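# Hook a cabinet door open with the post's hook

## Task

Open the cabinet door and secure it by hanging the hook that sits on the post down through the eye on the door, tip pointing downward; the cabinet is loose and must finish standing flat on its base, or the task is failed.

## Robot and tools

Robot: two Doosan M1013 arms, left_arm and right_arm, each carrying a Robotiq 2F-140 gripper whose fingers can fold at a hinge when pushed. The left base stands near (-0.090, +0.604, 0) m and the right near (+0.090, -0.583, 0) m, both almost unrotated. A two-camera stand is fixed behind the arms. Cameras: cam_head_left, cam_head_right, cam_left_wrist, cam_right_wrist, each 672x504.

Frames: the scene frame has its origin at table-top height midway between the nominal bases, +x pointing out over the table, +y toward the left arm, +z up. Reported positions (metres), quaternions (wxyz) and velocities use this frame. Offsets you command instead follow the current Hand target's own axes: gripper +z runs along the fingers, and y is the direction in which the pads open and close. end_effector_position is the centre of the closed pads (pads 66 mm long); fingertips extend about 33 mm past it at gaps up to 40 mm, only about 9 mm when wide open. Printed poses can be a few cm off.

Row layout (shared by execute_actions and move): a single list of 20 numbers covering both arms, each in [-1, 1]. Numbers 1-10 are left_arm: dx, dy, dz, rx, ry, rz, gripper position, force_limit, speed, activate; numbers 11-20 repeat this for right_arm. The six pose numbers are offsets, not poses: measured from the arm's Hand target when the action or move begins, scaled so 1.0 = 0.6 m or 180 degrees; rx, ry, rz form one rotation vector. Every row within one action is relative to that same starting Hand target, and sending the same offset again in a new call moves the arm further. Six zeros means no new request for that arm. Gripper position is absolute: +1 fully open (140 mm), about -0.8 pads touching, -1 close until blocked. force_limit and speed (both start at +1) set grip force and closing rate (about 30 mm/s at -1 up to 250 at +1; faster closes squeeze harder). Always resend the gripper's current three numbers to leave it unchanged, since 0 is a real command. activate stays 0; set it to 1 only when fault reads 7 or 13 or a result requests it, with nothing touching the finger outsides (the fingers cycle and release).

execute_actions(actions, cameras): actions is a list of actions, each a table of 1 to 15 rows, one row per 1/30 s step; short tables repeat their final row to fill 15 steps. Images come back only for an empty list or when cameras names them (["all"] for every one). An empty list also reports the scene number.

move(target, speed, blend, stop_force, zero, blocking, cameras): straight-line paths toward one row or a list of up to 15 rows, all offsets counted from the same starting Hand targets. speed is m/s (0.002 to 2, default 0.25; rotation at twice that in rad/s), one value or one per target. blend is a corner radius in m for lists (0 = stop at each). stop_force, 10 to 80 N, ends an arm's path when push against its motion exceeds it; use it only slowly, never while turning the gripper, and omit it when backing off a contact. zero (default true) re-zeroes force before the move. blocking=false returns after about 0.5 s while the move continues (not allowed with stop_force). Paths do not avoid obstacles; go around, not past, an arm's own base. The move is capped at 10 s.

wait(seconds): lets time pass, 0 to 3600. stop(): brakes a running move. zoom_image(camera, region): region [x0, y0, x1, y1] in pixels, at most 504 by 504, on the latest image. clear_fault(arm): clears a reported torque or force fault. read_manual(section): licence texts only. finished_scene(scene): ends the scene irreversibly; call nothing after it in that reply.

Results: Hand target (last commanded pose after clipping; the next offsets start here, and the gripper often rests a little short), end_effector_position and quaternion, velocities (omitted when joints are still), object_status (0 moving, 1 blocked while opening, 2 blocked while closing = something held, 3 reached target or pads met), position_measured in counts (3 open, about 139 = 60 mm, 230 pads met), gripper fault, joint torques, external joint torques, Flange force in the gripper's axes, and step readings. A move adds a move: line saying done, off_target, moving, held or fault, plus limits such as paced (pose clipped) or held (steps withheld). Commanded orientation is clipped to 32 degrees from the measured one each step.

Avoid: tipping the loose cabinet or pushing it off the table; hard hits on fixed or heavy objects; pressing an arm past firm contact (arms are stiff and fault); outside force of 144 N or contact torque over the joint limits (waist and shoulder 309, elbow 145, wrist joints 40.9 N m); fast tool motion; pressing one arm against the other or gripping the other arm's fingers; dropping parts or releasing them while moving; long stretched holds that overheat motors (MOTOR HOT warns, an over-temperature stop lasts 30 to 60 s). Fingers pushed tip-first into a surface fold quietly, and grips near the palm can slip or over-squeeze; grip with the fingertip quarter of the pads. To stop pressing, command the target back behind the gripper.

Each tool is called after ">>>" as a command line: name --argument value for each argument, lists and objects as JSON in quotes; but a table of rows of numbers goes row by row, as --pt "numbers of a row", without its own name.

## Session

>>> execute_actions --actions '[]'

Scene clock: 0.00 s.
left_arm: end_effector_position=(+0.9330, +0.4924, +0.2340) position_measured=3 object_status=3 fault=0 end_effector_quat_wxyz=(+0.405, +0.619, -0.237, +0.630) | right_arm: end_effector_position=(+0.8911, -0.2975, +0.1028) position_measured=3 object_status=3 fault=0 end_effector_quat_wxyz=(+0.076, -0.607, +0.791, +0.001)
Joint positions: left_arm=[0.128 0.796 1.553 -2.014 1.32 3.802] | right_arm=[0.274 0.518 1.536 0.07 0.947 3.646]
Joint velocities: within noise
Joint torques (N m): no reading
External joint torques (N m): no reading
Flange force (N): no reading
Hand target: left_arm +0.9330, +0.4924, +0.2340; +0.405, +0.619, -0.237, +0.630 | right_arm +0.8911, -0.2975, +0.1028; +0.076, -0.607, +0.791, +0.001
Tool commands: left_gripper/position=+1.0 left_gripper/force_limit=+1.0 left_gripper/speed=+1.0 left_gripper/activate=+0.0 right_gripper/position=+1.0 right_gripper/force_limit=+1.0 right_gripper/speed=+1.0 right_gripper/activate=+0.0

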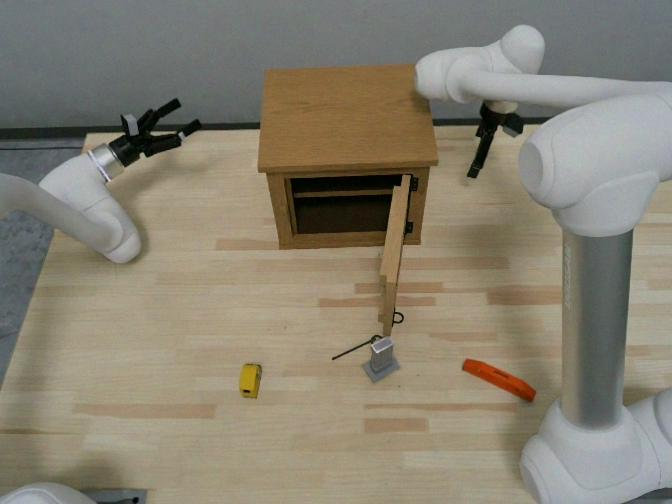

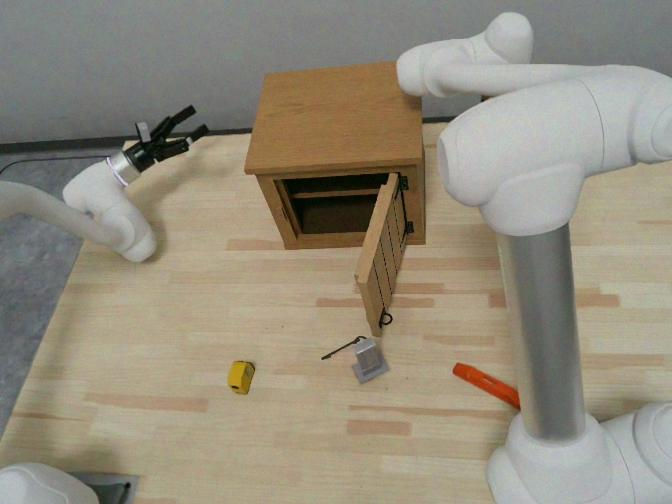

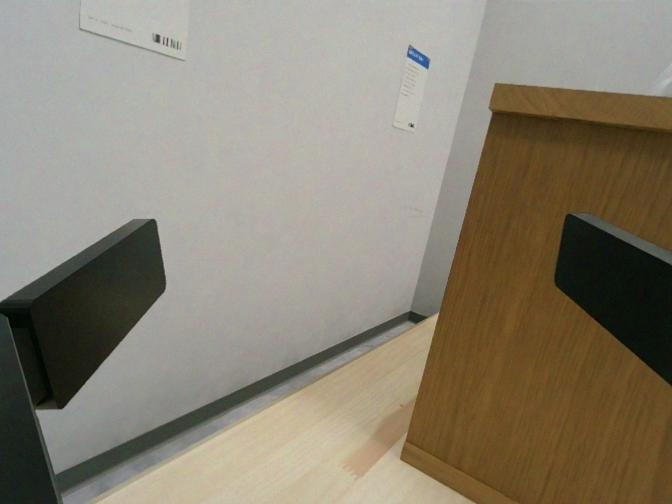

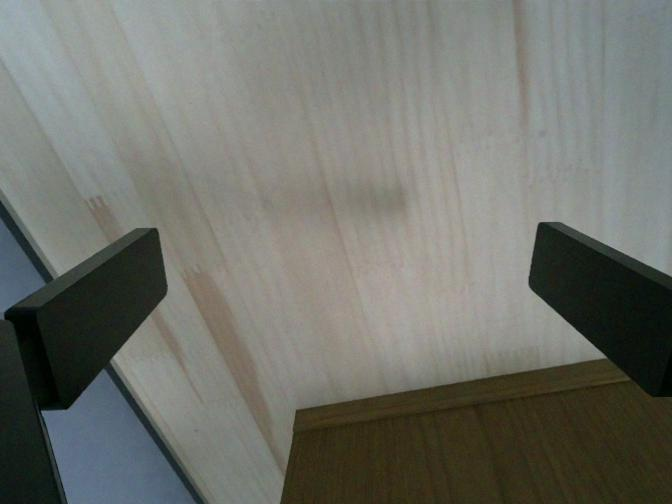

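>>> zoom_image --camera "cam_head_left" --region '[310, 280, 430, 400]'

>>> zoom_image --camera "cam_head_right" --region '[300, 280, 420, 400]'

Scaled by 4.200 from the camera's image (finer frame: 960x720).

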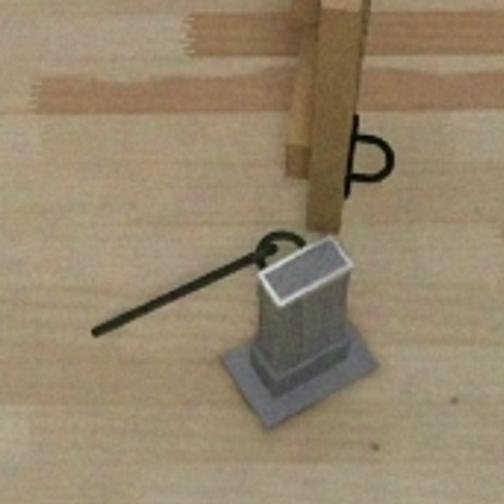

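Scaled by 4.200 from the camera's image (finer frame: 960x720).

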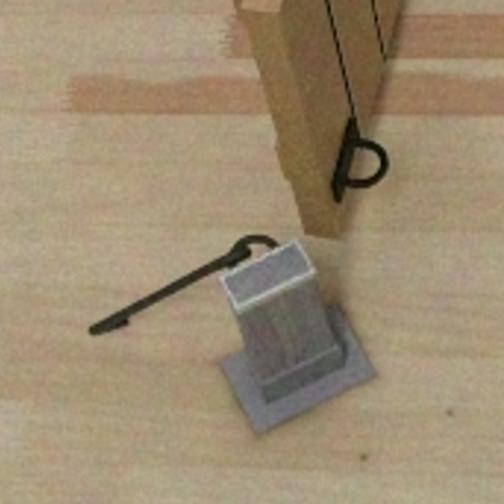

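>>> move --pt "0 0 0 0 0 0 1 1 1 0 -0.063 -0.048 -0.522 0 0 0 1 1 1 0" --pt "0 0 0 0 0 0 1 1 1 0 0.038 0.852 -0.617 0 0 0 1 1 1 0" --blend '[0.08,0]' --speed 0.4 --cameras '["all"]'

Scene clock: 48.87 s.
left_arm: end_effector_position=(+0.9330, +0.4924, +0.2340) position_measured=3 object_status=3 fault=0 end_effector_quat_wxyz=(+0.405, +0.619, -0.237, +0.630) | right_arm: end_effector_position=(+0.3499, -0.2195, +0.4188) position_measured=3 object_status=3 fault=0 end_effector_quat_wxyz=(+0.076, -0.607, +0.791, +0.001)
Joint positions: left_arm=[0.128 0.796 1.553 -2.014 1.32 3.802] | right_arm=[0.893 -0.264 1.841 -0.036 1.416 4.306]
Joint torques (N m): left_arm=[-1.36 -99.43 -28.42 -3.27 1.98 -0.87] | right_arm=[-1.54 -17.71 -42.43 4.2 -0.83 0.72]
External joint torques (N m): left_arm=[1.23 -5.02 -0.59 0.2 0.11 0.87] | right_arm=[1.32 2.58 -0.49 0.04 0.46 -0.72]
Flange force (N): left_arm=[4.2 5.1 -3.0] | right_arm=[-5.2 -0.2 -1.1]
Hand target: left_arm +0.9330, +0.4924, +0.2340; +0.405, +0.619, -0.237, +0.630 | right_arm +0.3499, -0.2195, +0.4189; +0.076, -0.607, +0.791, +0.001
Off the commanded pose: left_arm 0.000 m, 0 deg | right_arm 0.000 m, 0 deg.
move: done

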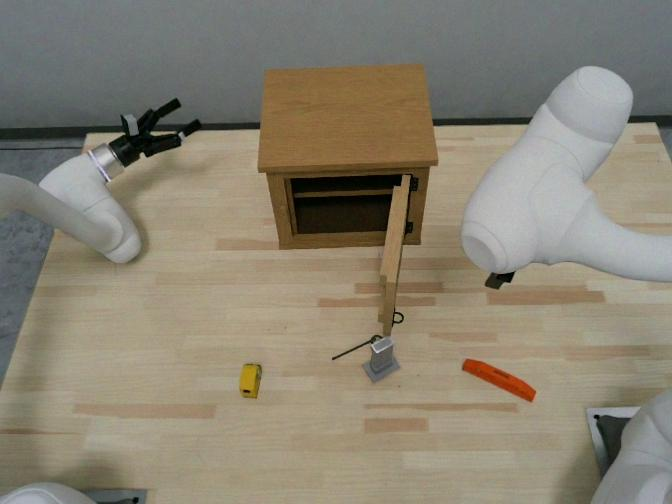

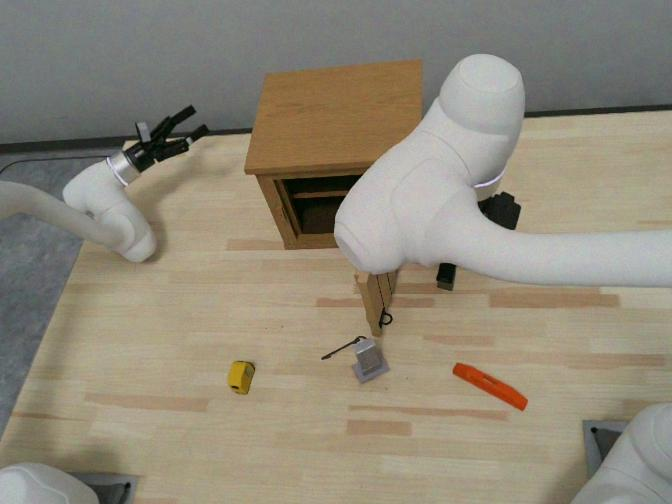

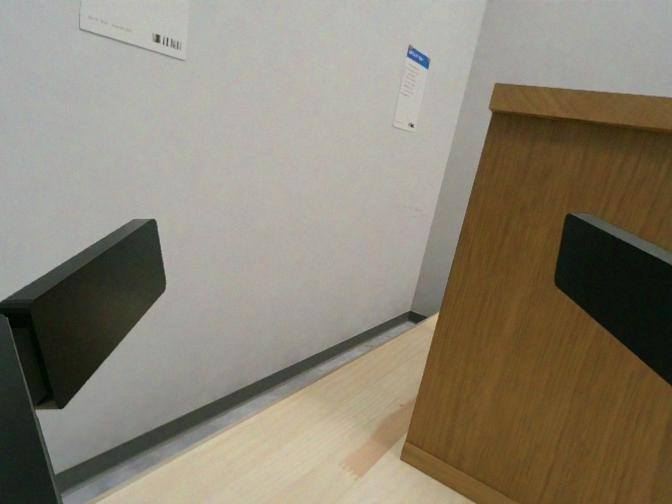

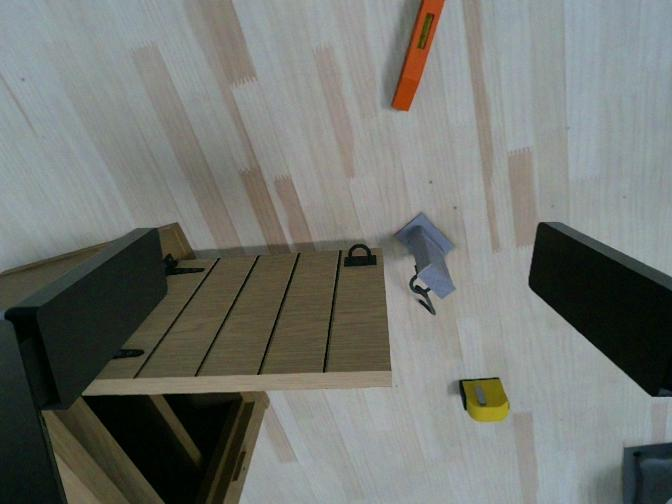

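>>> zoom_image --camera "cam_right_wrist" --region '[320, 190, 480, 330]'

Scaled by 3.150 from the camera's image (finer frame: 960x720).

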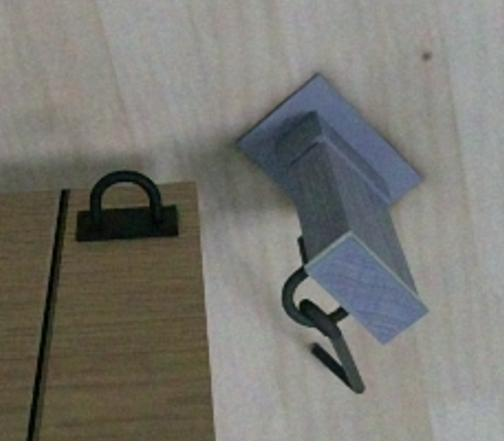

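>>> move --target '[0,0,0,0,0,0,1,1,1,0,-0.203,0.293,0.117,0,0,0,1,1,1,0]' --cameras '["cam_right_wrist","cam_head_left"]'

>>> zoom_image --camera "cam_right_wrist" --region '[160, 100, 400, 280]'

Scene clock: 137.40 s.
left_arm: end_effector_position=(+0.9330, +0.4924, +0.2340) position_measured=3 object_status=3 fault=0 end_effector_quat_wxyz=(+0.405, +0.619, -0.237, +0.630) | right_arm: end_effector_position=(+0.2202, -0.0497, +0.3482) position_measured=3 object_status=3 fault=0 end_effector_quat_wxyz=(+0.076, -0.607, +0.791, +0.001)
Joint positions: left_arm=[0.128 0.796 1.553 -2.014 1.32 3.802] | right_arm=[1.319 -0.067 1.808 -0.098 1.282 4.751]
Joint torques (N m): left_arm=[-1.09 -99.87 -28.35 -3.23 1.99 -0.91] | right_arm=[-2.1 -35.74 -40.28 3.93 -0.76 0.58]
External joint torques (N m): left_arm=[0.67 -4.03 -0.49 0.19 0.09 0.92] | right_arm=[2.1 0.59 -1.84 0.11 0.48 -0.59]
Flange force (N): left_arm=[3.0 4.5 -2.1] | right_arm=[-4.1 3.0 -3.5]
Hand target: left_arm +0.9330, +0.4924, +0.2340; +0.405, +0.619, -0.237, +0.630 | right_arm +0.2202, -0.0496, +0.3482; +0.076, -0.607, +0.791, +0.001
Off the commanded pose: left_arm 0.000 m, 0 deg | right_arm 0.000 m, 0 deg.
move: done
Images, in order (width x height): cam_head_left 672x504, cam_right_wrist 672x504.

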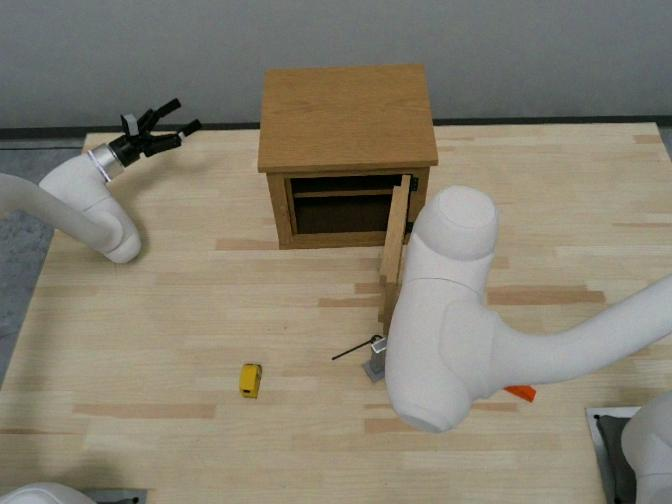

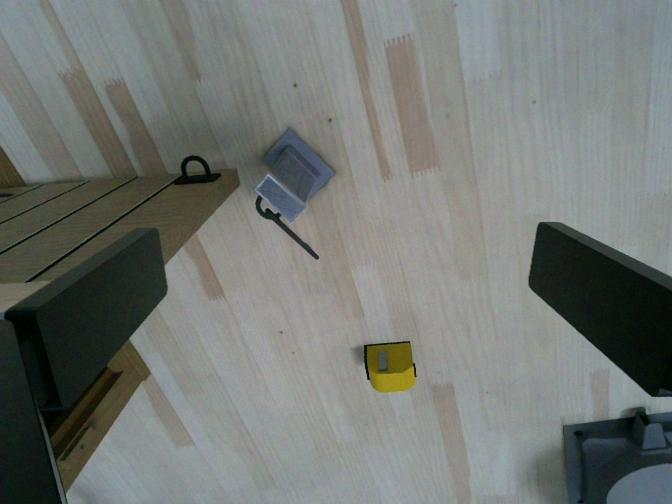

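Scaled by 2.100 from the camera's image (finer frame: 960x720).

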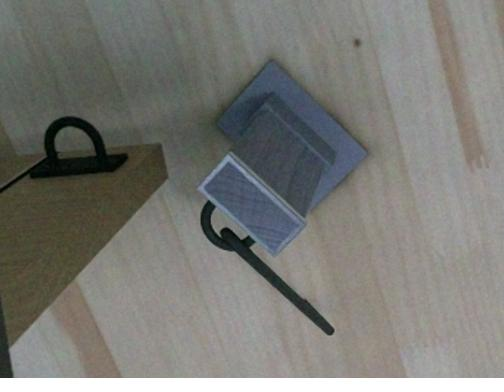

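>>> move --pt "0 0 0 0 0 0 1 1 1 0 0.09 -0.383 0.038 0 0 0 -1 -1 0 0" --pt "0 0 0 0 0 0 1 1 1 0 0.074 -0.362 0.173 0 0 0 -1 -1 0 0" --pt "0 0 0 0 0 0 1 1 1 0 -0.031 -0.335 0.183 0 0 0 -1 -1 0 0" --pt "0 0 0 0 0 0 1 1 1 0 -0.115 -0.331 0.193 0 0 0 -1 -1 0 0" --pt "0 0 0 0 0 0 1 1 1 0 -0.177 -0.345 0.202 0 0 0 -1 -1 0 0" --speed '[0.25,0.2,0.1,0.05,0.05]' --blend '[0.02,0.02,0.01,0.01,0]' --cameras '["cam_head_left","cam_right_wrist","cam_head_right"]'

Scene clock: 254.57 s.
left_arm: end_effector_position=(+0.9330, +0.4924, +0.2340) position_measured=3 object_status=3 fault=0 end_effector_quat_wxyz=(+0.405, +0.619, -0.237, +0.630) | right_arm: end_effector_position=(+0.4603, +0.0091, +0.2603) position_measured=233 object_status=3 fault=0 end_effector_quat_wxyz=(+0.076, -0.607, +0.791, +0.001)
Joint positions: left_arm=[0.128 0.796 1.553 -2.014 1.32 3.802] | right_arm=[0.98 0.192 1.691 -0.054 1.113 4.409]
Joint torques (N m): left_arm=[-1.5 -99.52 -28.49 -3.26 1.96 -0.91] | right_arm=[-2.28 -64.31 -38.67 3.9 -0.81 0.58]
External joint torques (N m): left_arm=[1.62 -4.35 -0.33 0.23 0.11 0.92] | right_arm=[1.97 3.38 -2.13 0.09 0.45 -0.58]
Flange force (N): left_arm=[3.5 4.7 -3.5] | right_arm=[-9.9 -0.7 -0.6]
Hand target: left_arm +0.9330, +0.4924, +0.2340; +0.405, +0.619, -0.237, +0.630 | right_arm +0.4603, +0.0092, +0.2603; +0.076, -0.607, +0.791, +0.001
Off the commanded pose: left_arm 0.000 m, 0 deg | right_arm 0.000 m, 0 deg.
move: done
Images, in order (width x height): cam_head_left 672x504, cam_head_right 672x504, cam_right_wrist 672x504.

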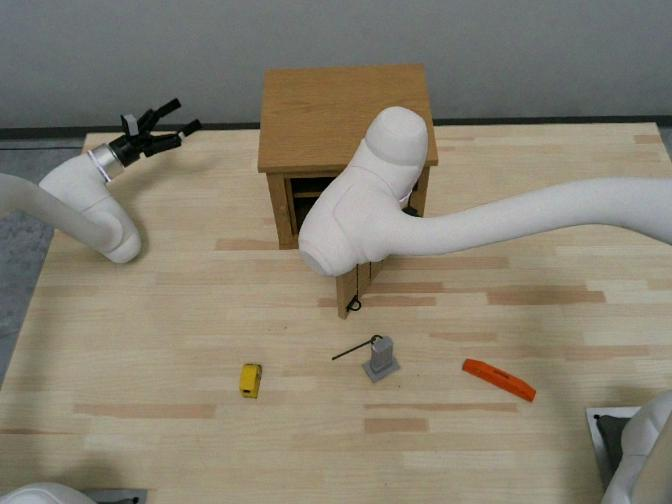

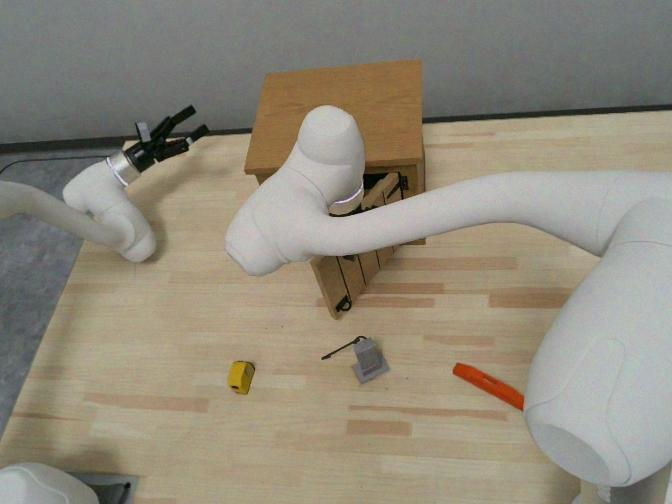

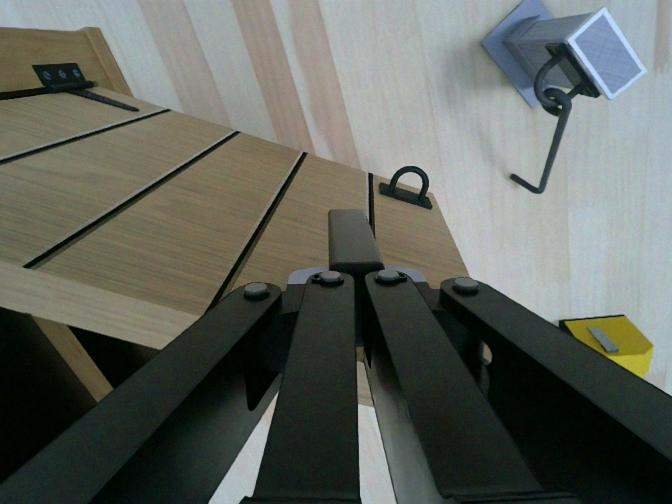

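>>> move --pt "0 0 0 0 0 0 1 1 1 0 -0.0165 -0.0053 0.0025 0 0 0 -1 -1 0 0" --pt "0 0 0 0 0 0 1 1 1 0 0.047 -0.023 -0.004 0 0 0 -1 -1 0 0" --pt "0 0 0 0 0 0 1 1 1 0 0.027 -0.038 -0.168 0 0 0 -1 -1 0 0" --pt "0 0 0 0 0 0 1 1 1 0 0.05 0.177 -0.14 -0.0371 0.0318 -0.1386 -1 -1 0 0" --pt "0 0 0 0 0 0 1 1 1 0 -0.007 0.263 0.095 -0.0371 0.0318 -0.1386 0 -1 0 0" --speed '[0.05,0.1,0.25,0.25,0.2]' --blend '[0,0.01,0.03,0.03,0]' --cameras '["cam_head_left","cam_right_wrist"]'

Scene clock: 320.87 s.
left_arm: end_effector_position=(+0.9330, +0.4924, +0.2340) position_measured=3 object_status=3 fault=0 end_effector_quat_wxyz=(+0.405, +0.619, -0.237, +0.630) | right_arm: end_effector_position=(+0.3167, +0.0601, +0.1900) position_measured=129 object_status=0 fault=0 end_effector_quat_wxyz=(+0.000, +0.766, -0.643, +0.000)
Joint positions: left_arm=[0.128 0.796 1.553 -2.014 1.32 3.802] | right_arm=[1.176 0.278 1.71 -0.001 1.154 4.149]
Joint torques (N m): left_arm=[-1.48 -99.48 -28.38 -3.27 1.94 -0.85] | right_arm=[-2.13 -70.29 -37.21 3.9 -0.4 0.61]
External joint torques (N m): left_arm=[1.67 -4.37 -0.4 0.24 0.12 0.86] | right_arm=[1.88 2.42 -1.8 0.08 0.43 -0.61]
Flange force (N): left_arm=[3.6 4.5 -3.4] | right_arm=[-7.4 -2.1 -1.1]
Hand target: left_arm +0.9330, +0.4924, +0.2340; +0.405, +0.619, -0.237, +0.630 | right_arm +0.3167, +0.0601, +0.1900; +0.000, +0.766, -0.643, +0.000
Off the commanded pose: left_arm 0.000 m, 0 deg | right_arm 0.000 m, 0 deg.
move: done

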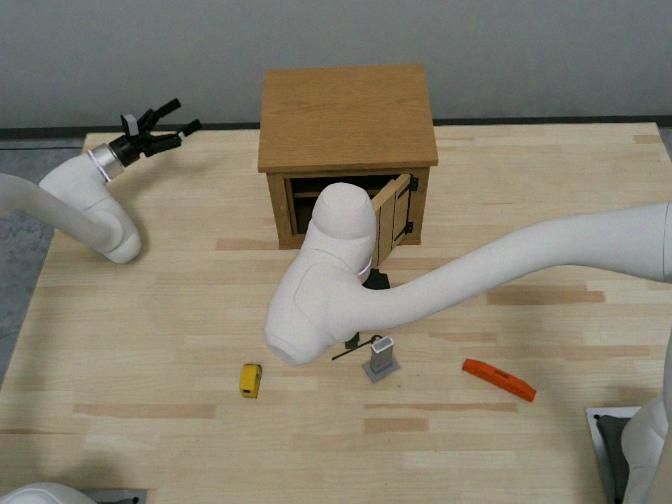

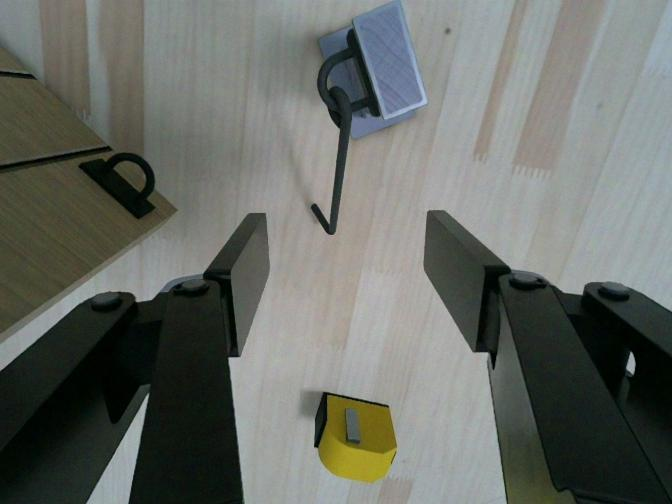

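>>> move --pt "0 0 0 0 0 0 1 1 1 0 0.001 -0.006 0.168 0 0 0 0 -1 0 0" --pt "0 0 0 0 0 0 1 1 1 0 0.001 -0.006 0.168 0 0 0 -1 -1 -1 0" --speed 0.15 --cameras '["cam_head_left","cam_right_wrist"]'

Scene clock: 350.30 s.
left_arm: end_effector_position=(+0.9330, +0.4924, +0.2340) position_measured=3 object_status=3 fault=0 end_effector_quat_wxyz=(+0.405, +0.619, -0.237, +0.630) | right_arm: end_effector_position=(+0.3204, +0.0601, +0.0892) position_measured=220 object_status=2 fault=0 end_effector_quat_wxyz=(+0.000, +0.766, -0.643, +0.000)
Joint positions: left_arm=[0.128 0.796 1.553 -2.014 1.32 3.802] | right_arm=[1.17 0.359 1.802 -0.001 0.98 4.144]
Joint torques (N m): left_arm=[-1.29 -99.59 -28.4 -3.23 1.96 -0.87] | right_arm=[-3.6 -73.01 -33.5 2.96 -0.92 0.44]
External joint torques (N m): left_arm=[1.21 -4.46 -0.6 0.17 0.12 0.88] | right_arm=[3.23 0.61 -1.98 0.65 0.95 -0.44]
Flange force (N): left_arm=[3.6 4.4 -2.7] | right_arm=[-6.9 0.7 -2.7]
Hand target: left_arm +0.9330, +0.4924, +0.2340; +0.405, +0.619, -0.237, +0.630 | right_arm +0.3204, +0.0601, +0.0892; +0.000, +0.766, -0.643, +0.000
Off the commanded pose: left_arm 0.000 m, 0 deg | right_arm 0.000 m, 0 deg.
move: done

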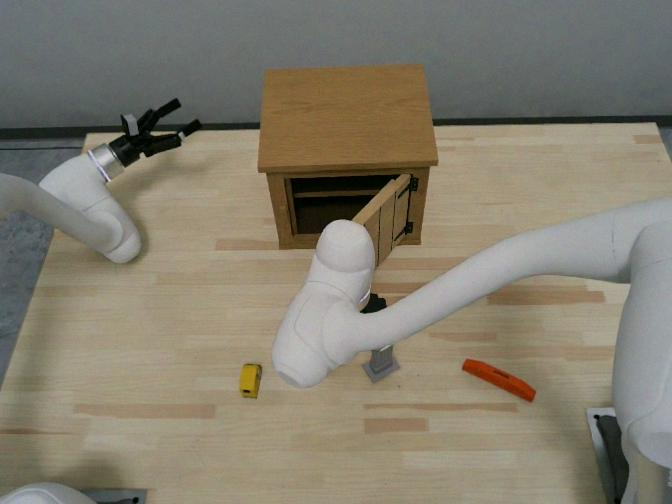

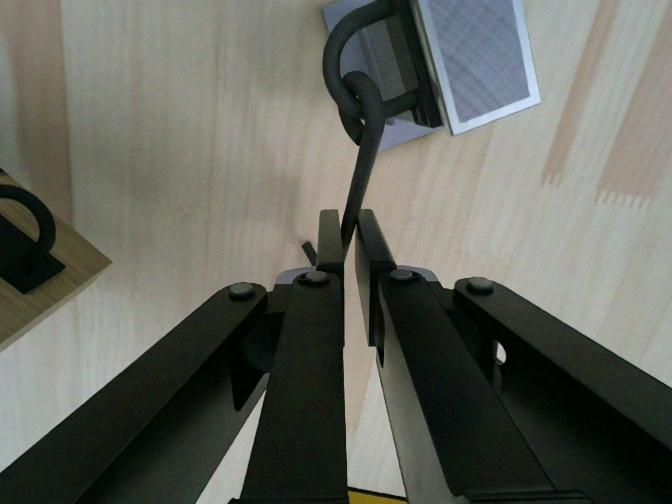

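>>> move --pt "0 0 0 0 0 0 1 1 1 0 -0.0087 0 -0.0477 0 -0.1444 0 -1 -1 -1 0" --pt "0 0 0 0 0 0 1 1 1 0 0.0027 -0.0045 -0.0907 -0.0441 -0.2773 0.0126 -1 -1 -1 0" --pt "0 0 0 0 0 0 1 1 1 0 0.0138 -0.0478 -0.0898 -0.0287 -0.2894 0.1375 -1 -1 -1 0" --pt "0 0 0 0 0 0 1 1 1 0 0.04 -0.0837 -0.0885 -0.01 -0.309 0.2603 -1 -1 -1 0" --pt "0 0 0 0 0 0 1 1 1 0 0.0742 -0.1048 -0.0885 0.0508 -0.3155 0.3722 -1 -1 -1 0" --speed 0.14 --blend '[0.004,0.004,0.004,0.004,0]' --cameras '["cam_head_left","cam_head_right","cam_right_wrist"]'

>>> zoom_image --camera "cam_head_left" --region '[310, 260, 430, 380]'

Scene clock: 463.20 s.
left_arm: end_effector_position=(+0.9330, +0.4924, +0.2340) position_measured=3 object_status=3 fault=0 end_effector_quat_wxyz=(+0.405, +0.619, -0.237, +0.630) | right_arm: end_effector_position=(+0.3900, +0.0272, +0.1423) position_measured=221 object_status=2 fault=0 end_effector_quat_wxyz=(+0.344, -0.210, +0.866, +0.297)
Joint positions: left_arm=[0.128 0.796 1.553 -2.014 1.32 3.802] | right_arm=[1.13 0.098 2.355 3.694 0.287 1.621]
Joint torques (N m): left_arm=[-1.61 -99.37 -28.45 -3.18 1.98 -0.83] | right_arm=[-2.06 -39.92 -26.34 -2.58 1.62 0.58]
External joint torques (N m): left_arm=[1.73 -4.98 -0.68 0.12 0.1 0.83] | right_arm=[1.95 2.29 -1.09 -0.03 0.42 -0.56]
Flange force (N): left_arm=[4.3 4.7 -3.3] | right_arm=[0.0 0.0 0.0]
Hand target: left_arm +0.9330, +0.4924, +0.2340; +0.405, +0.619, -0.237, +0.630 | right_arm +0.3900, +0.0272, +0.1424; +0.344, -0.210, +0.866, +0.297
Off the commanded pose: left_arm 0.000 m, 0 deg | right_arm 0.000 m, 0 deg.
move: done

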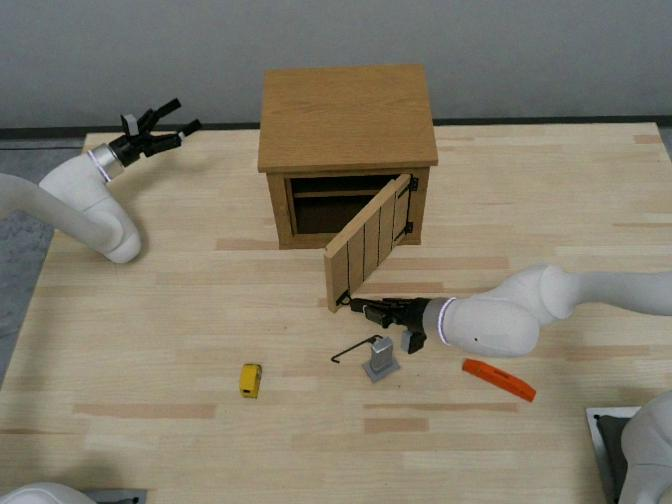

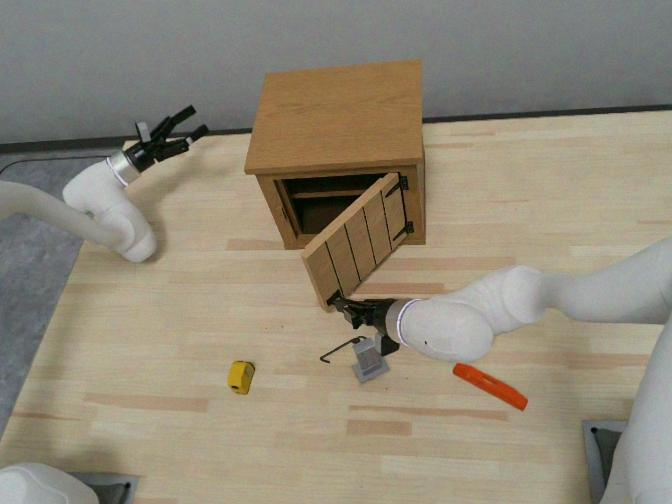

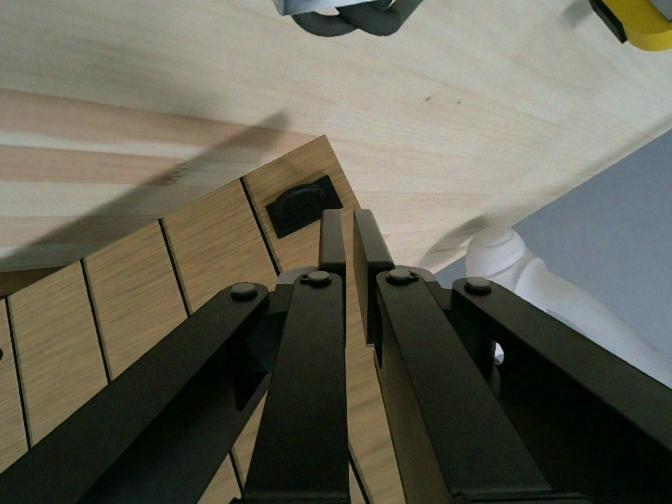

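Scaled by 4.200 from the camera's image (finer frame: 960x720).

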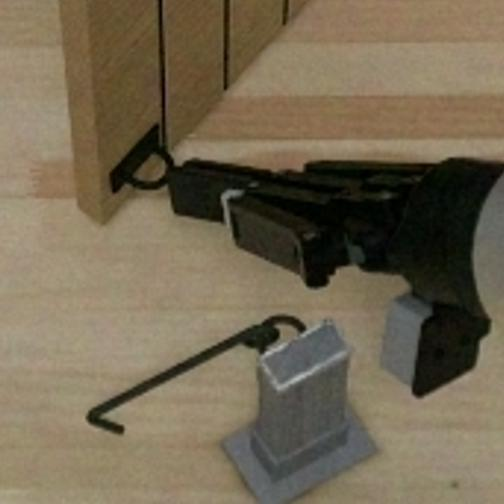

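>>> move --pt "0 0 0 0 0 0 1 1 1 0 -0.149 0.093 -0.208 0 0 0 -1 -1 -1 0" --pt "0 0 0 0 0 0 1 1 1 0 -0.138 0.29 -0.097 0.089 0.514 -0.398 -1 -1 -1 0" --pt "0 0 0 0 0 0 1 1 1 0 0.054 0.216 0.045 0.089 0.514 -0.398 0 -1 0 0" --speed '[0.25,0.4,0.2]' --blend '[0.03,0.03,0]' --cameras '["cam_head_left","cam_right_wrist"]'

Scene clock: 518.97 s.
left_arm: end_effector_position=(+0.9330, +0.4924, +0.2340) position_measured=3 object_status=3 fault=0 end_effector_quat_wxyz=(+0.405, +0.619, -0.237, +0.630) | right_arm: end_effector_position=(+0.3073, +0.1351, +0.1511) position_measured=129 object_status=0 fault=0 end_effector_quat_wxyz=(+0.226, +0.718, -0.601, +0.268)
Joint positions: left_arm=[0.128 0.796 1.553 -2.014 1.32 3.802] | right_arm=[1.338 0.762 1.174 2.871 -1.872 1.177]
Joint torques (N m): left_arm=[-1.17 -99.62 -28.36 -3.23 2.02 -0.82] | right_arm=[-2.23 -113.7 -36.71 -4.43 -2.19 0.58]
External joint torques (N m): left_arm=[1 -4.11 -0.46 0.19 0.06 0.83] | right_arm=[2.38 2.52 -1.86 -0.2 0.44 -0.58]
Flange force (N): left_arm=[3.3 4.4 -2.5] | right_arm=[-7.4 -1.8 -5.8]
Hand target: left_arm +0.9330, +0.4924, +0.2340; +0.405, +0.619, -0.237, +0.630 | right_arm +0.3073, +0.1351, +0.1511; +0.226, +0.718, -0.601, +0.268
Off the commanded pose: left_arm 0.000 m, 0 deg | right_arm 0.000 m, 0 deg.
move: done

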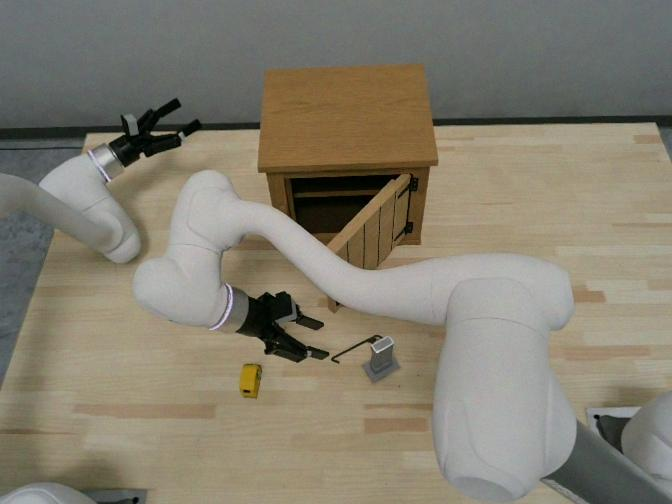

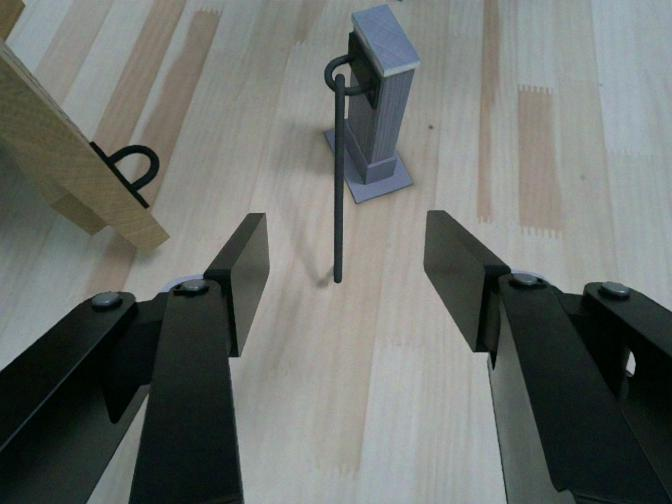

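>>> move --pt "0 0 0 0 0 0 1 1 1 0 0 0 0.14 0 0 0 0 -1 0 0" --pt "0 0 0 0 0 0 1 1 1 0 0 0 0.14 0 0 0 -1 0 -1 0" --speed 0.12 --cameras '["cam_right_wrist"]'

Scene clock: 539.23 s.
left_arm: end_effector_position=(+0.9330, +0.4924, +0.2340) position_measured=3 object_status=3 fault=0 end_effector_quat_wxyz=(+0.405, +0.619, -0.237, +0.630) | right_arm: end_effector_position=(+0.3167, +0.0808, +0.0878) position_measured=225 object_status=0 fault=0 end_effector_quat_wxyz=(+0.226, +0.718, -0.601, +0.268)
Joint positions: left_arm=[0.128 0.796 1.553 -2.014 1.32 3.802] | right_arm=[1.314 0.729 1.359 2.865 -1.719 1.198]
Joint torques (N m): left_arm=[-1.34 -99.7 -28.46 -3.26 2.03 -0.89] | right_arm=[-2.92 -107.24 -34.01 -4.51 -1.56 0.47]
External joint torques (N m): left_arm=[1.33 -3.92 -0.33 0.22 0.03 0.9] | right_arm=[2.87 1.03 -2.04 0.16 -0.21 -0.47]
Flange force (N): left_arm=[3.0 4.3 -2.9] | right_arm=[-5.5 -0.1 -5.8]
Hand target: left_arm +0.9330, +0.4924, +0.2340; +0.405, +0.619, -0.237, +0.630 | right_arm +0.3167, +0.0808, +0.0877; +0.226, +0.718, -0.601, +0.268
Off the commanded pose: left_arm 0.000 m, 0 deg | right_arm 0.000 m, 0 deg.
move: done

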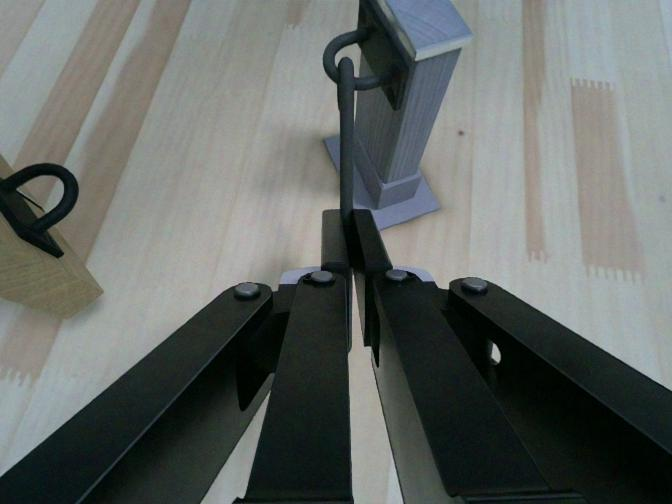

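>>> wait --seconds 0.5

Scene clock: 554.27 s.
left_arm: end_effector_position=(+0.9330, +0.4924, +0.2340) position_measured=3 object_status=3 fault=0 end_effector_quat_wxyz=(+0.405, +0.619, -0.237, +0.630) | right_arm: end_effector_position=(+0.3167, +0.0808, +0.0878) position_measured=225 object_status=2 fault=0 end_effector_quat_wxyz=(+0.226, +0.718, -0.601, +0.268)
Joint positions: left_arm=[0.128 0.796 1.553 -2.014 1.32 3.802] | right_arm=[1.314 0.729 1.359 2.865 -1.719 1.198]
Joint torques (N m): left_arm=[-1.23 -99.56 -28.43 -3.2 2.01 -0.86] | right_arm=[-2.97 -107.15 -33.98 -4.5 -1.56 0.45]
External joint torques (N m): left_arm=[1.02 -4.61 -0.57 0.14 0.07 0.86] | right_arm=[2.45 1.6 -1.75 0.19 -0.21 -0.45]
Flange force (N): left_arm=[3.7 4.8 -2.6] | right_arm=[-5.8 -0.5 -5.2]
Hand target: left_arm +0.9330, +0.4924, +0.2340; +0.405, +0.619, -0.237, +0.630 | right_arm +0.3167, +0.0808, +0.0877; +0.226, +0.718, -0.601, +0.268
Tool commands: left_gripper/position=+1.0 left_gripper/force_limit=+1.0 left_gripper/speed=+1.0 left_gripper/activate=+0.0 right_gripper/position=-1.0 right_gripper/force_limit=+0.0 right_gripper/speed=-1.0 right_gripper/activate=+0.0
Off the commanded pose: left_arm 0.000 m, 0 deg | right_arm 0.000 m, 0 deg.
wait: 0.50 s; at rest from the start

>>> move --target '[0,0,0,0,0,0,1,1,1,0,0.0282,0,-0.0469,0,-0.1389,0,-1,0,-1,0]' --speed 0.12 --cameras '["cam_head_left","cam_right_wrist"]'

>>> zoom_image --camera "cam_head_left" --region '[310, 260, 430, 380]'

Scene clock: 574.13 s.
left_arm: end_effector_position=(+0.9330, +0.4924, +0.2340) position_measured=3 object_status=3 fault=0 end_effector_quat_wxyz=(+0.405, +0.619, -0.237, +0.630) | right_arm: end_effector_position=(+0.3158, +0.0864, +0.1201) position_measured=232 object_status=3 fault=0 end_effector_quat_wxyz=(+0.091, +0.759, -0.636, +0.106)
Joint positions: left_arm=[0.128 0.796 1.553 -2.014 1.32 3.802] | right_arm=[1.251 0.492 1.561 3.01 -1.34 1.128]
Joint torques (N m): left_arm=[-1.43 -99.8 -28.33 -3.24 2.02 -0.88] | right_arm=[-2.16 -88.81 -35.19 -4.02 -1.2 0.63]
External joint torques (N m): left_arm=[1.67 -4.14 -0.55 0.2 0.05 0.88] | right_arm=[1.83 2.03 -1.99 -0.16 0.44 -0.63]
Flange force (N): left_arm=[3.4 3.9 -3.1] | right_arm=[-7.0 -1.8 -1.6]
Hand target: left_arm +0.9330, +0.4924, +0.2340; +0.405, +0.619, -0.237, +0.630 | right_arm +0.3158, +0.0864, +0.1201; +0.091, +0.759, -0.636, +0.106
Off the commanded pose: left_arm 0.000 m, 0 deg | right_arm 0.000 m, 0 deg.
move: done

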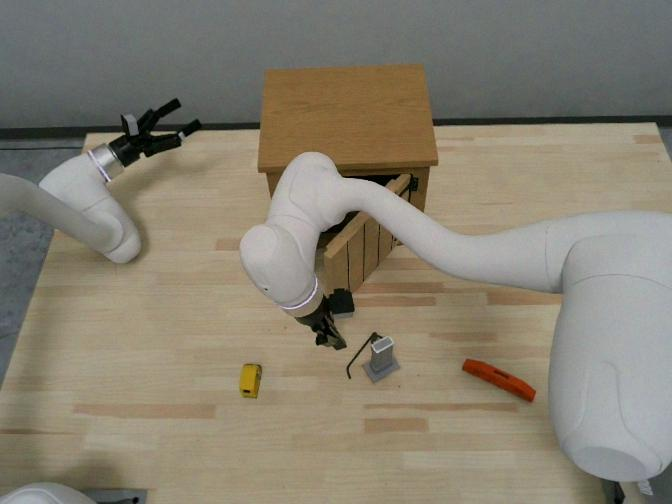

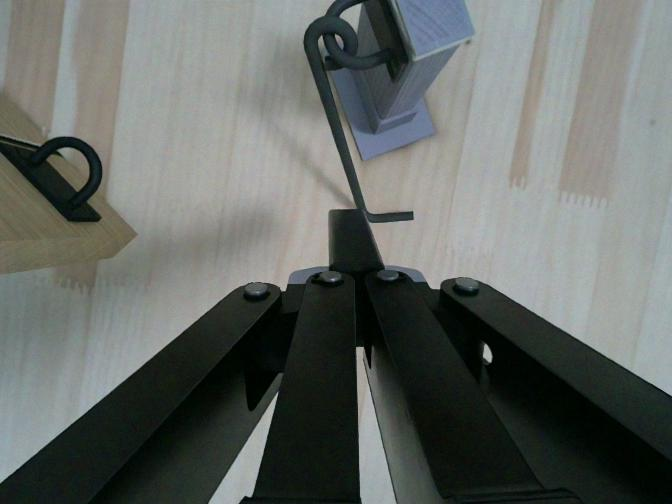

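Scaled by 4.200 from the camera's image (finer frame: 960x720).

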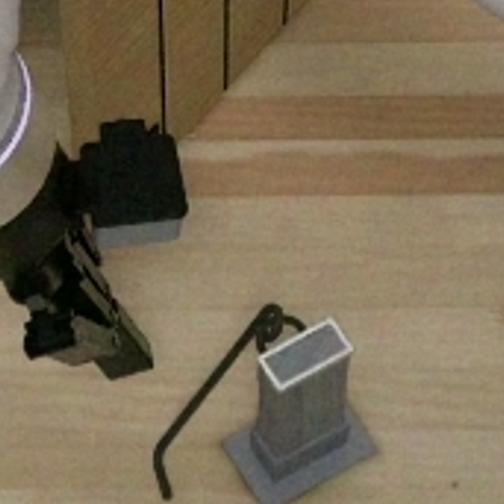

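>>> move --pt "0 0 0 0 0 0 1 1 1 0 -0.103 -0.023 -0.116 0 0 0 -1 0 -1 0" --pt "0 0 0 0 0 0 1 1 1 0 -0.0943 -0.0212 0.0007 -0.0807 0.2586 -0.0327 0 -1 0 0" --speed 0.25 --blend '[0.01,0]' --cameras '["cam_head_left","cam_right_wrist"]'

>>> zoom_image --camera "cam_head_left" --region '[310, 280, 430, 400]'

Scene clock: 831.33 s.
left_arm: end_effector_position=(+0.9330, +0.4924, +0.2340) position_measured=3 object_status=3 fault=0 end_effector_quat_wxyz=(+0.405, +0.619, -0.237, +0.630) | right_arm: end_effector_position=(+0.3188, +0.1421, +0.1040) position_measured=129 object_status=0 fault=0 end_effector_quat_wxyz=(+0.432, +0.669, -0.518, +0.313)
Joint positions: left_arm=[0.128 0.796 1.553 -2.014 1.32 3.802] | right_arm=[1.303 1.045 0.922 2.87 -2.27 1.008]
Joint torques (N m): left_arm=[-1.2 -99.51 -28.55 -3.27 1.99 -0.86] | right_arm=[-2.28 -130.93 -35.63 -4.27 -2.91 0.63]
External joint torques (N m): left_arm=[0.94 -4.27 -0.31 0.22 0.08 0.87] | right_arm=[1.65 2.57 -1.7 -0.17 0.45 -0.62]
Flange force (N): left_arm=[3.3 4.9 -2.7] | right_arm=[-5.5 -3.2 -9.1]
Hand target: left_arm +0.9330, +0.4924, +0.2340; +0.405, +0.619, -0.237, +0.630 | right_arm +0.3188, +0.1421, +0.1040; +0.432, +0.669, -0.518, +0.313
Off the commanded pose: left_arm 0.000 m, 0 deg | right_arm 0.000 m, 0 deg.
move: done

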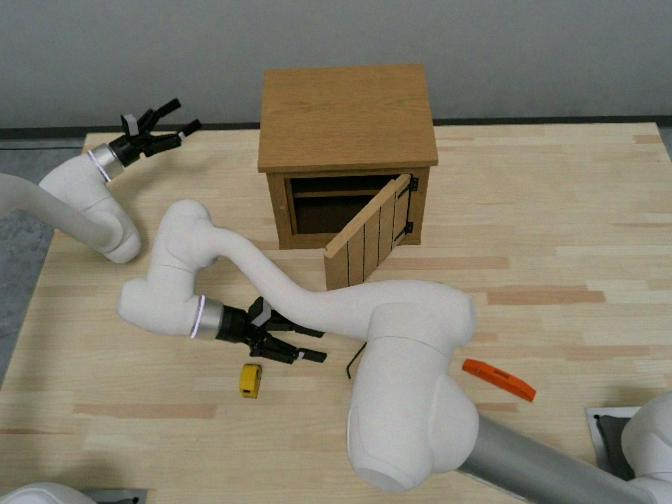

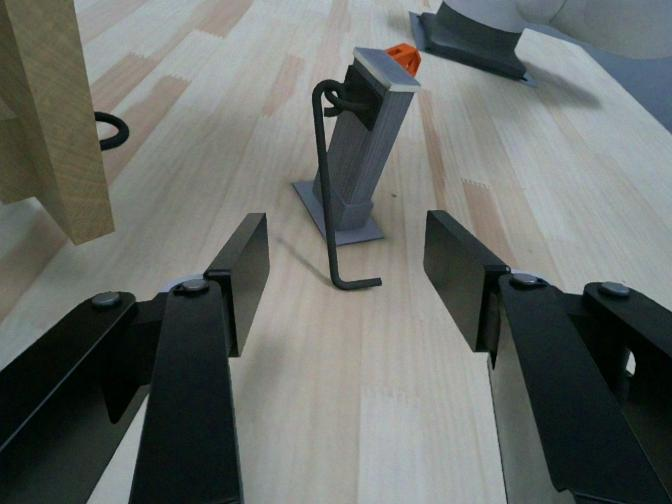

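Scaled by 4.200 from the camera's image (finer frame: 960x720).

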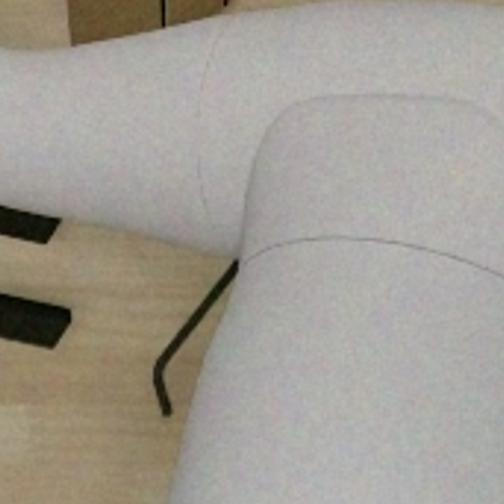

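>>> move --pt "0 0 0 0 0 0 1 1 1 0 0.01 -0.01 0.172 0 0 0 0 -1 0 0" --pt "0 0 0 0 0 0 1 1 1 0 0.01 -0.01 0.172 0 0 0 -1 0 -1 0" --speed 0.12

>>> wait --seconds 1 --cameras '["cam_head_left","cam_right_wrist"]'

Scene clock: 858.20 s.
left_arm: end_effector_position=(+0.9330, +0.4924, +0.2340) position_measured=3 object_status=3 fault=0 end_effector_quat_wxyz=(+0.405, +0.619, -0.237, +0.630) | right_arm: end_effector_position=(+0.3233, +0.0470, +0.0632) position_measured=221 object_status=0 fault=0 end_effector_quat_wxyz=(+0.432, +0.669, -0.518, +0.313)
Joint positions: left_arm=[0.128 0.796 1.553 -2.014 1.32 3.802] | right_arm=[1.273 0.934 1.234 2.875 -2.069 1.042]
Joint torques (N m): left_arm=[-1.58 -99.8 -28.54 -3.26 1.99 -0.89] | right_arm=[0.81 -110.75 -27.87 -1.7 0.38 1.57]
External joint torques (N m): left_arm=[1.64 -4.15 -0.39 0.22 0.08 0.9] | right_arm=[-0.57 -6.98 -5.5 -2.34 -2.86 -1.56]
Flange force (N): left_arm=[3.3 4.3 -3.3] | right_arm=[7.5 -4.4 -14.5]
Hand target: left_arm +0.9330, +0.4924, +0.2340; +0.405, +0.619, -0.237, +0.630 | right_arm +0.3232, +0.0470, +0.0631; +0.432, +0.669, -0.518, +0.313
Off the commanded pose: left_arm 0.000 m, 0 deg | right_arm 0.000 m, 0 deg.
move: done

Scene clock: 859.20 s.
left_arm: end_effector_position=(+0.9330, +0.4924, +0.2340) position_measured=3 object_status=3 fault=0 end_effector_quat_wxyz=(+0.405, +0.619, -0.237, +0.630) | right_arm: end_effector_position=(+0.3233, +0.0470, +0.0631) position_measured=221 object_status=2 fault=0 end_effector_quat_wxyz=(+0.432, +0.669, -0.518, +0.313)
Joint positions: left_arm=[0.128 0.796 1.553 -2.014 1.32 3.802] | right_arm=[1.273 0.934 1.234 2.875 -2.069 1.042]
Joint torques (N m): left_arm=[-1.48 -99.4 -28.38 -3.27 2.02 -0.87] | right_arm=[0.49 -110.95 -27.83 -1.74 0.38 1.56]
External joint torques (N m): left_arm=[1.74 -4.38 -0.49 0.23 0.04 0.88] | right_arm=[-0.39 -6.7 -5.49 -2.29 -2.86 -1.55]
Flange force (N): left_arm=[3.7 4.3 -3.3] | right_arm=[7.1 -4.3 -14.7]
Hand target: left_arm +0.9330, +0.4924, +0.2340; +0.405, +0.619, -0.237, +0.630 | right_arm +0.3232, +0.0470, +0.0631; +0.432, +0.669, -0.518, +0.313
Tool commands: left_gripper/position=+1.0 left_gripper/force_limit=+1.0 left_gripper/speed=+1.0 left_gripper/activate=+0.0 right_gripper/position=-1.0 right_gripper/force_limit=+0.0 right_gripper/speed=-1.0 right_gripper/activate=+0.0
Off the commanded pose: left_arm 0.000 m, 0 deg | right_arm 0.000 m, 0 deg.
wait: 1.00 s; at rest by 0.17 s

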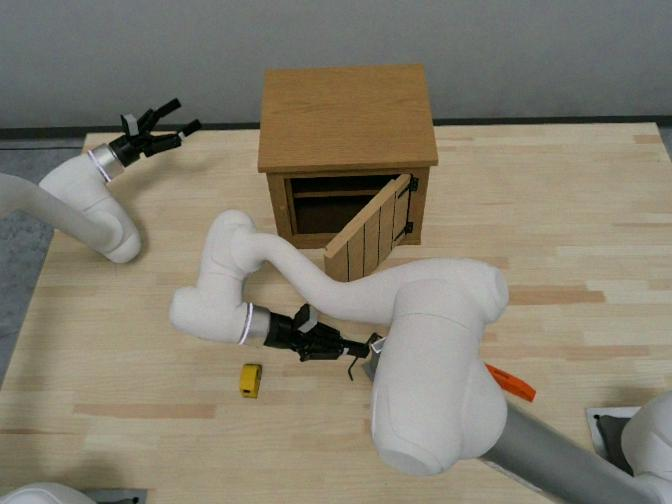

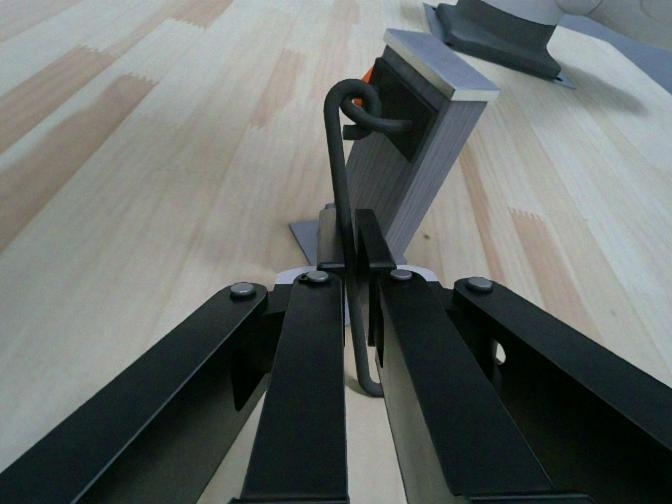

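>>> move --target '[0,0,0,0,0,0,1,1,1,0,0.0093,-0.027,-0.0048,0.0436,-0.0098,0.1021,-1,0,-1,0]' --speed 0.1 --cameras '["cam_right_wrist"]'

Scene clock: 903.63 s.
left_arm: end_effector_position=(+0.9330, +0.4924, +0.2340) position_measured=3 object_status=3 fault=0 end_effector_quat_wxyz=(+0.405, +0.619, -0.237, +0.630) | right_arm: end_effector_position=(+0.3404, +0.0487, +0.0651) position_measured=223 object_status=2 fault=0 end_effector_quat_wxyz=(+0.322, +0.610, -0.602, +0.402)
Joint positions: left_arm=[0.128 0.796 1.553 -2.014 1.32 3.802] | right_arm=[1.298 0.902 1.269 2.771 -1.994 1.329]
Joint torques (N m): left_arm=[-1.58 -99.52 -28.35 -3.22 1.98 -0.85] | right_arm=[3.13 -107.58 -29.12 -0.12 1.47 1.36]
External joint torques (N m): left_arm=[1.57 -4.85 -0.76 0.15 0.11 0.85] | right_arm=[-3.79 -8.85 -4.73 -4.03 -3.83 -1.36]
Flange force (N): left_arm=[4.2 4.4 -3.1] | right_arm=[9.9 -11.2 -11.3]
Hand target: left_arm +0.9330, +0.4924, +0.2340; +0.405, +0.619, -0.237, +0.630 | right_arm +0.3404, +0.0487, +0.0651; +0.322, +0.610, -0.602, +0.402
Off the commanded pose: left_arm 0.000 m, 0 deg | right_arm 0.000 m, 0 deg.
move: done

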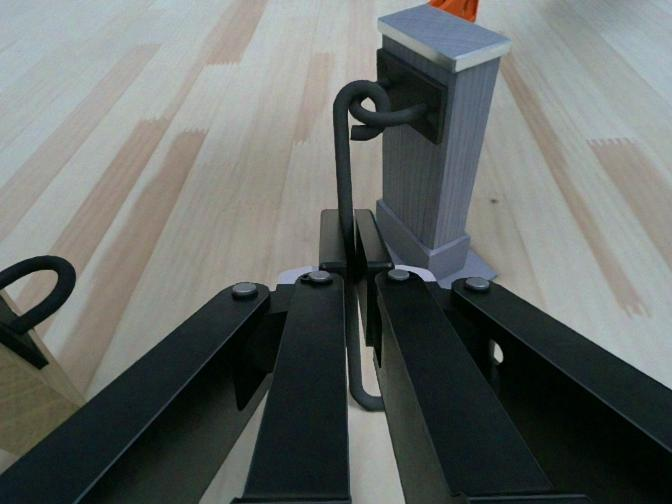

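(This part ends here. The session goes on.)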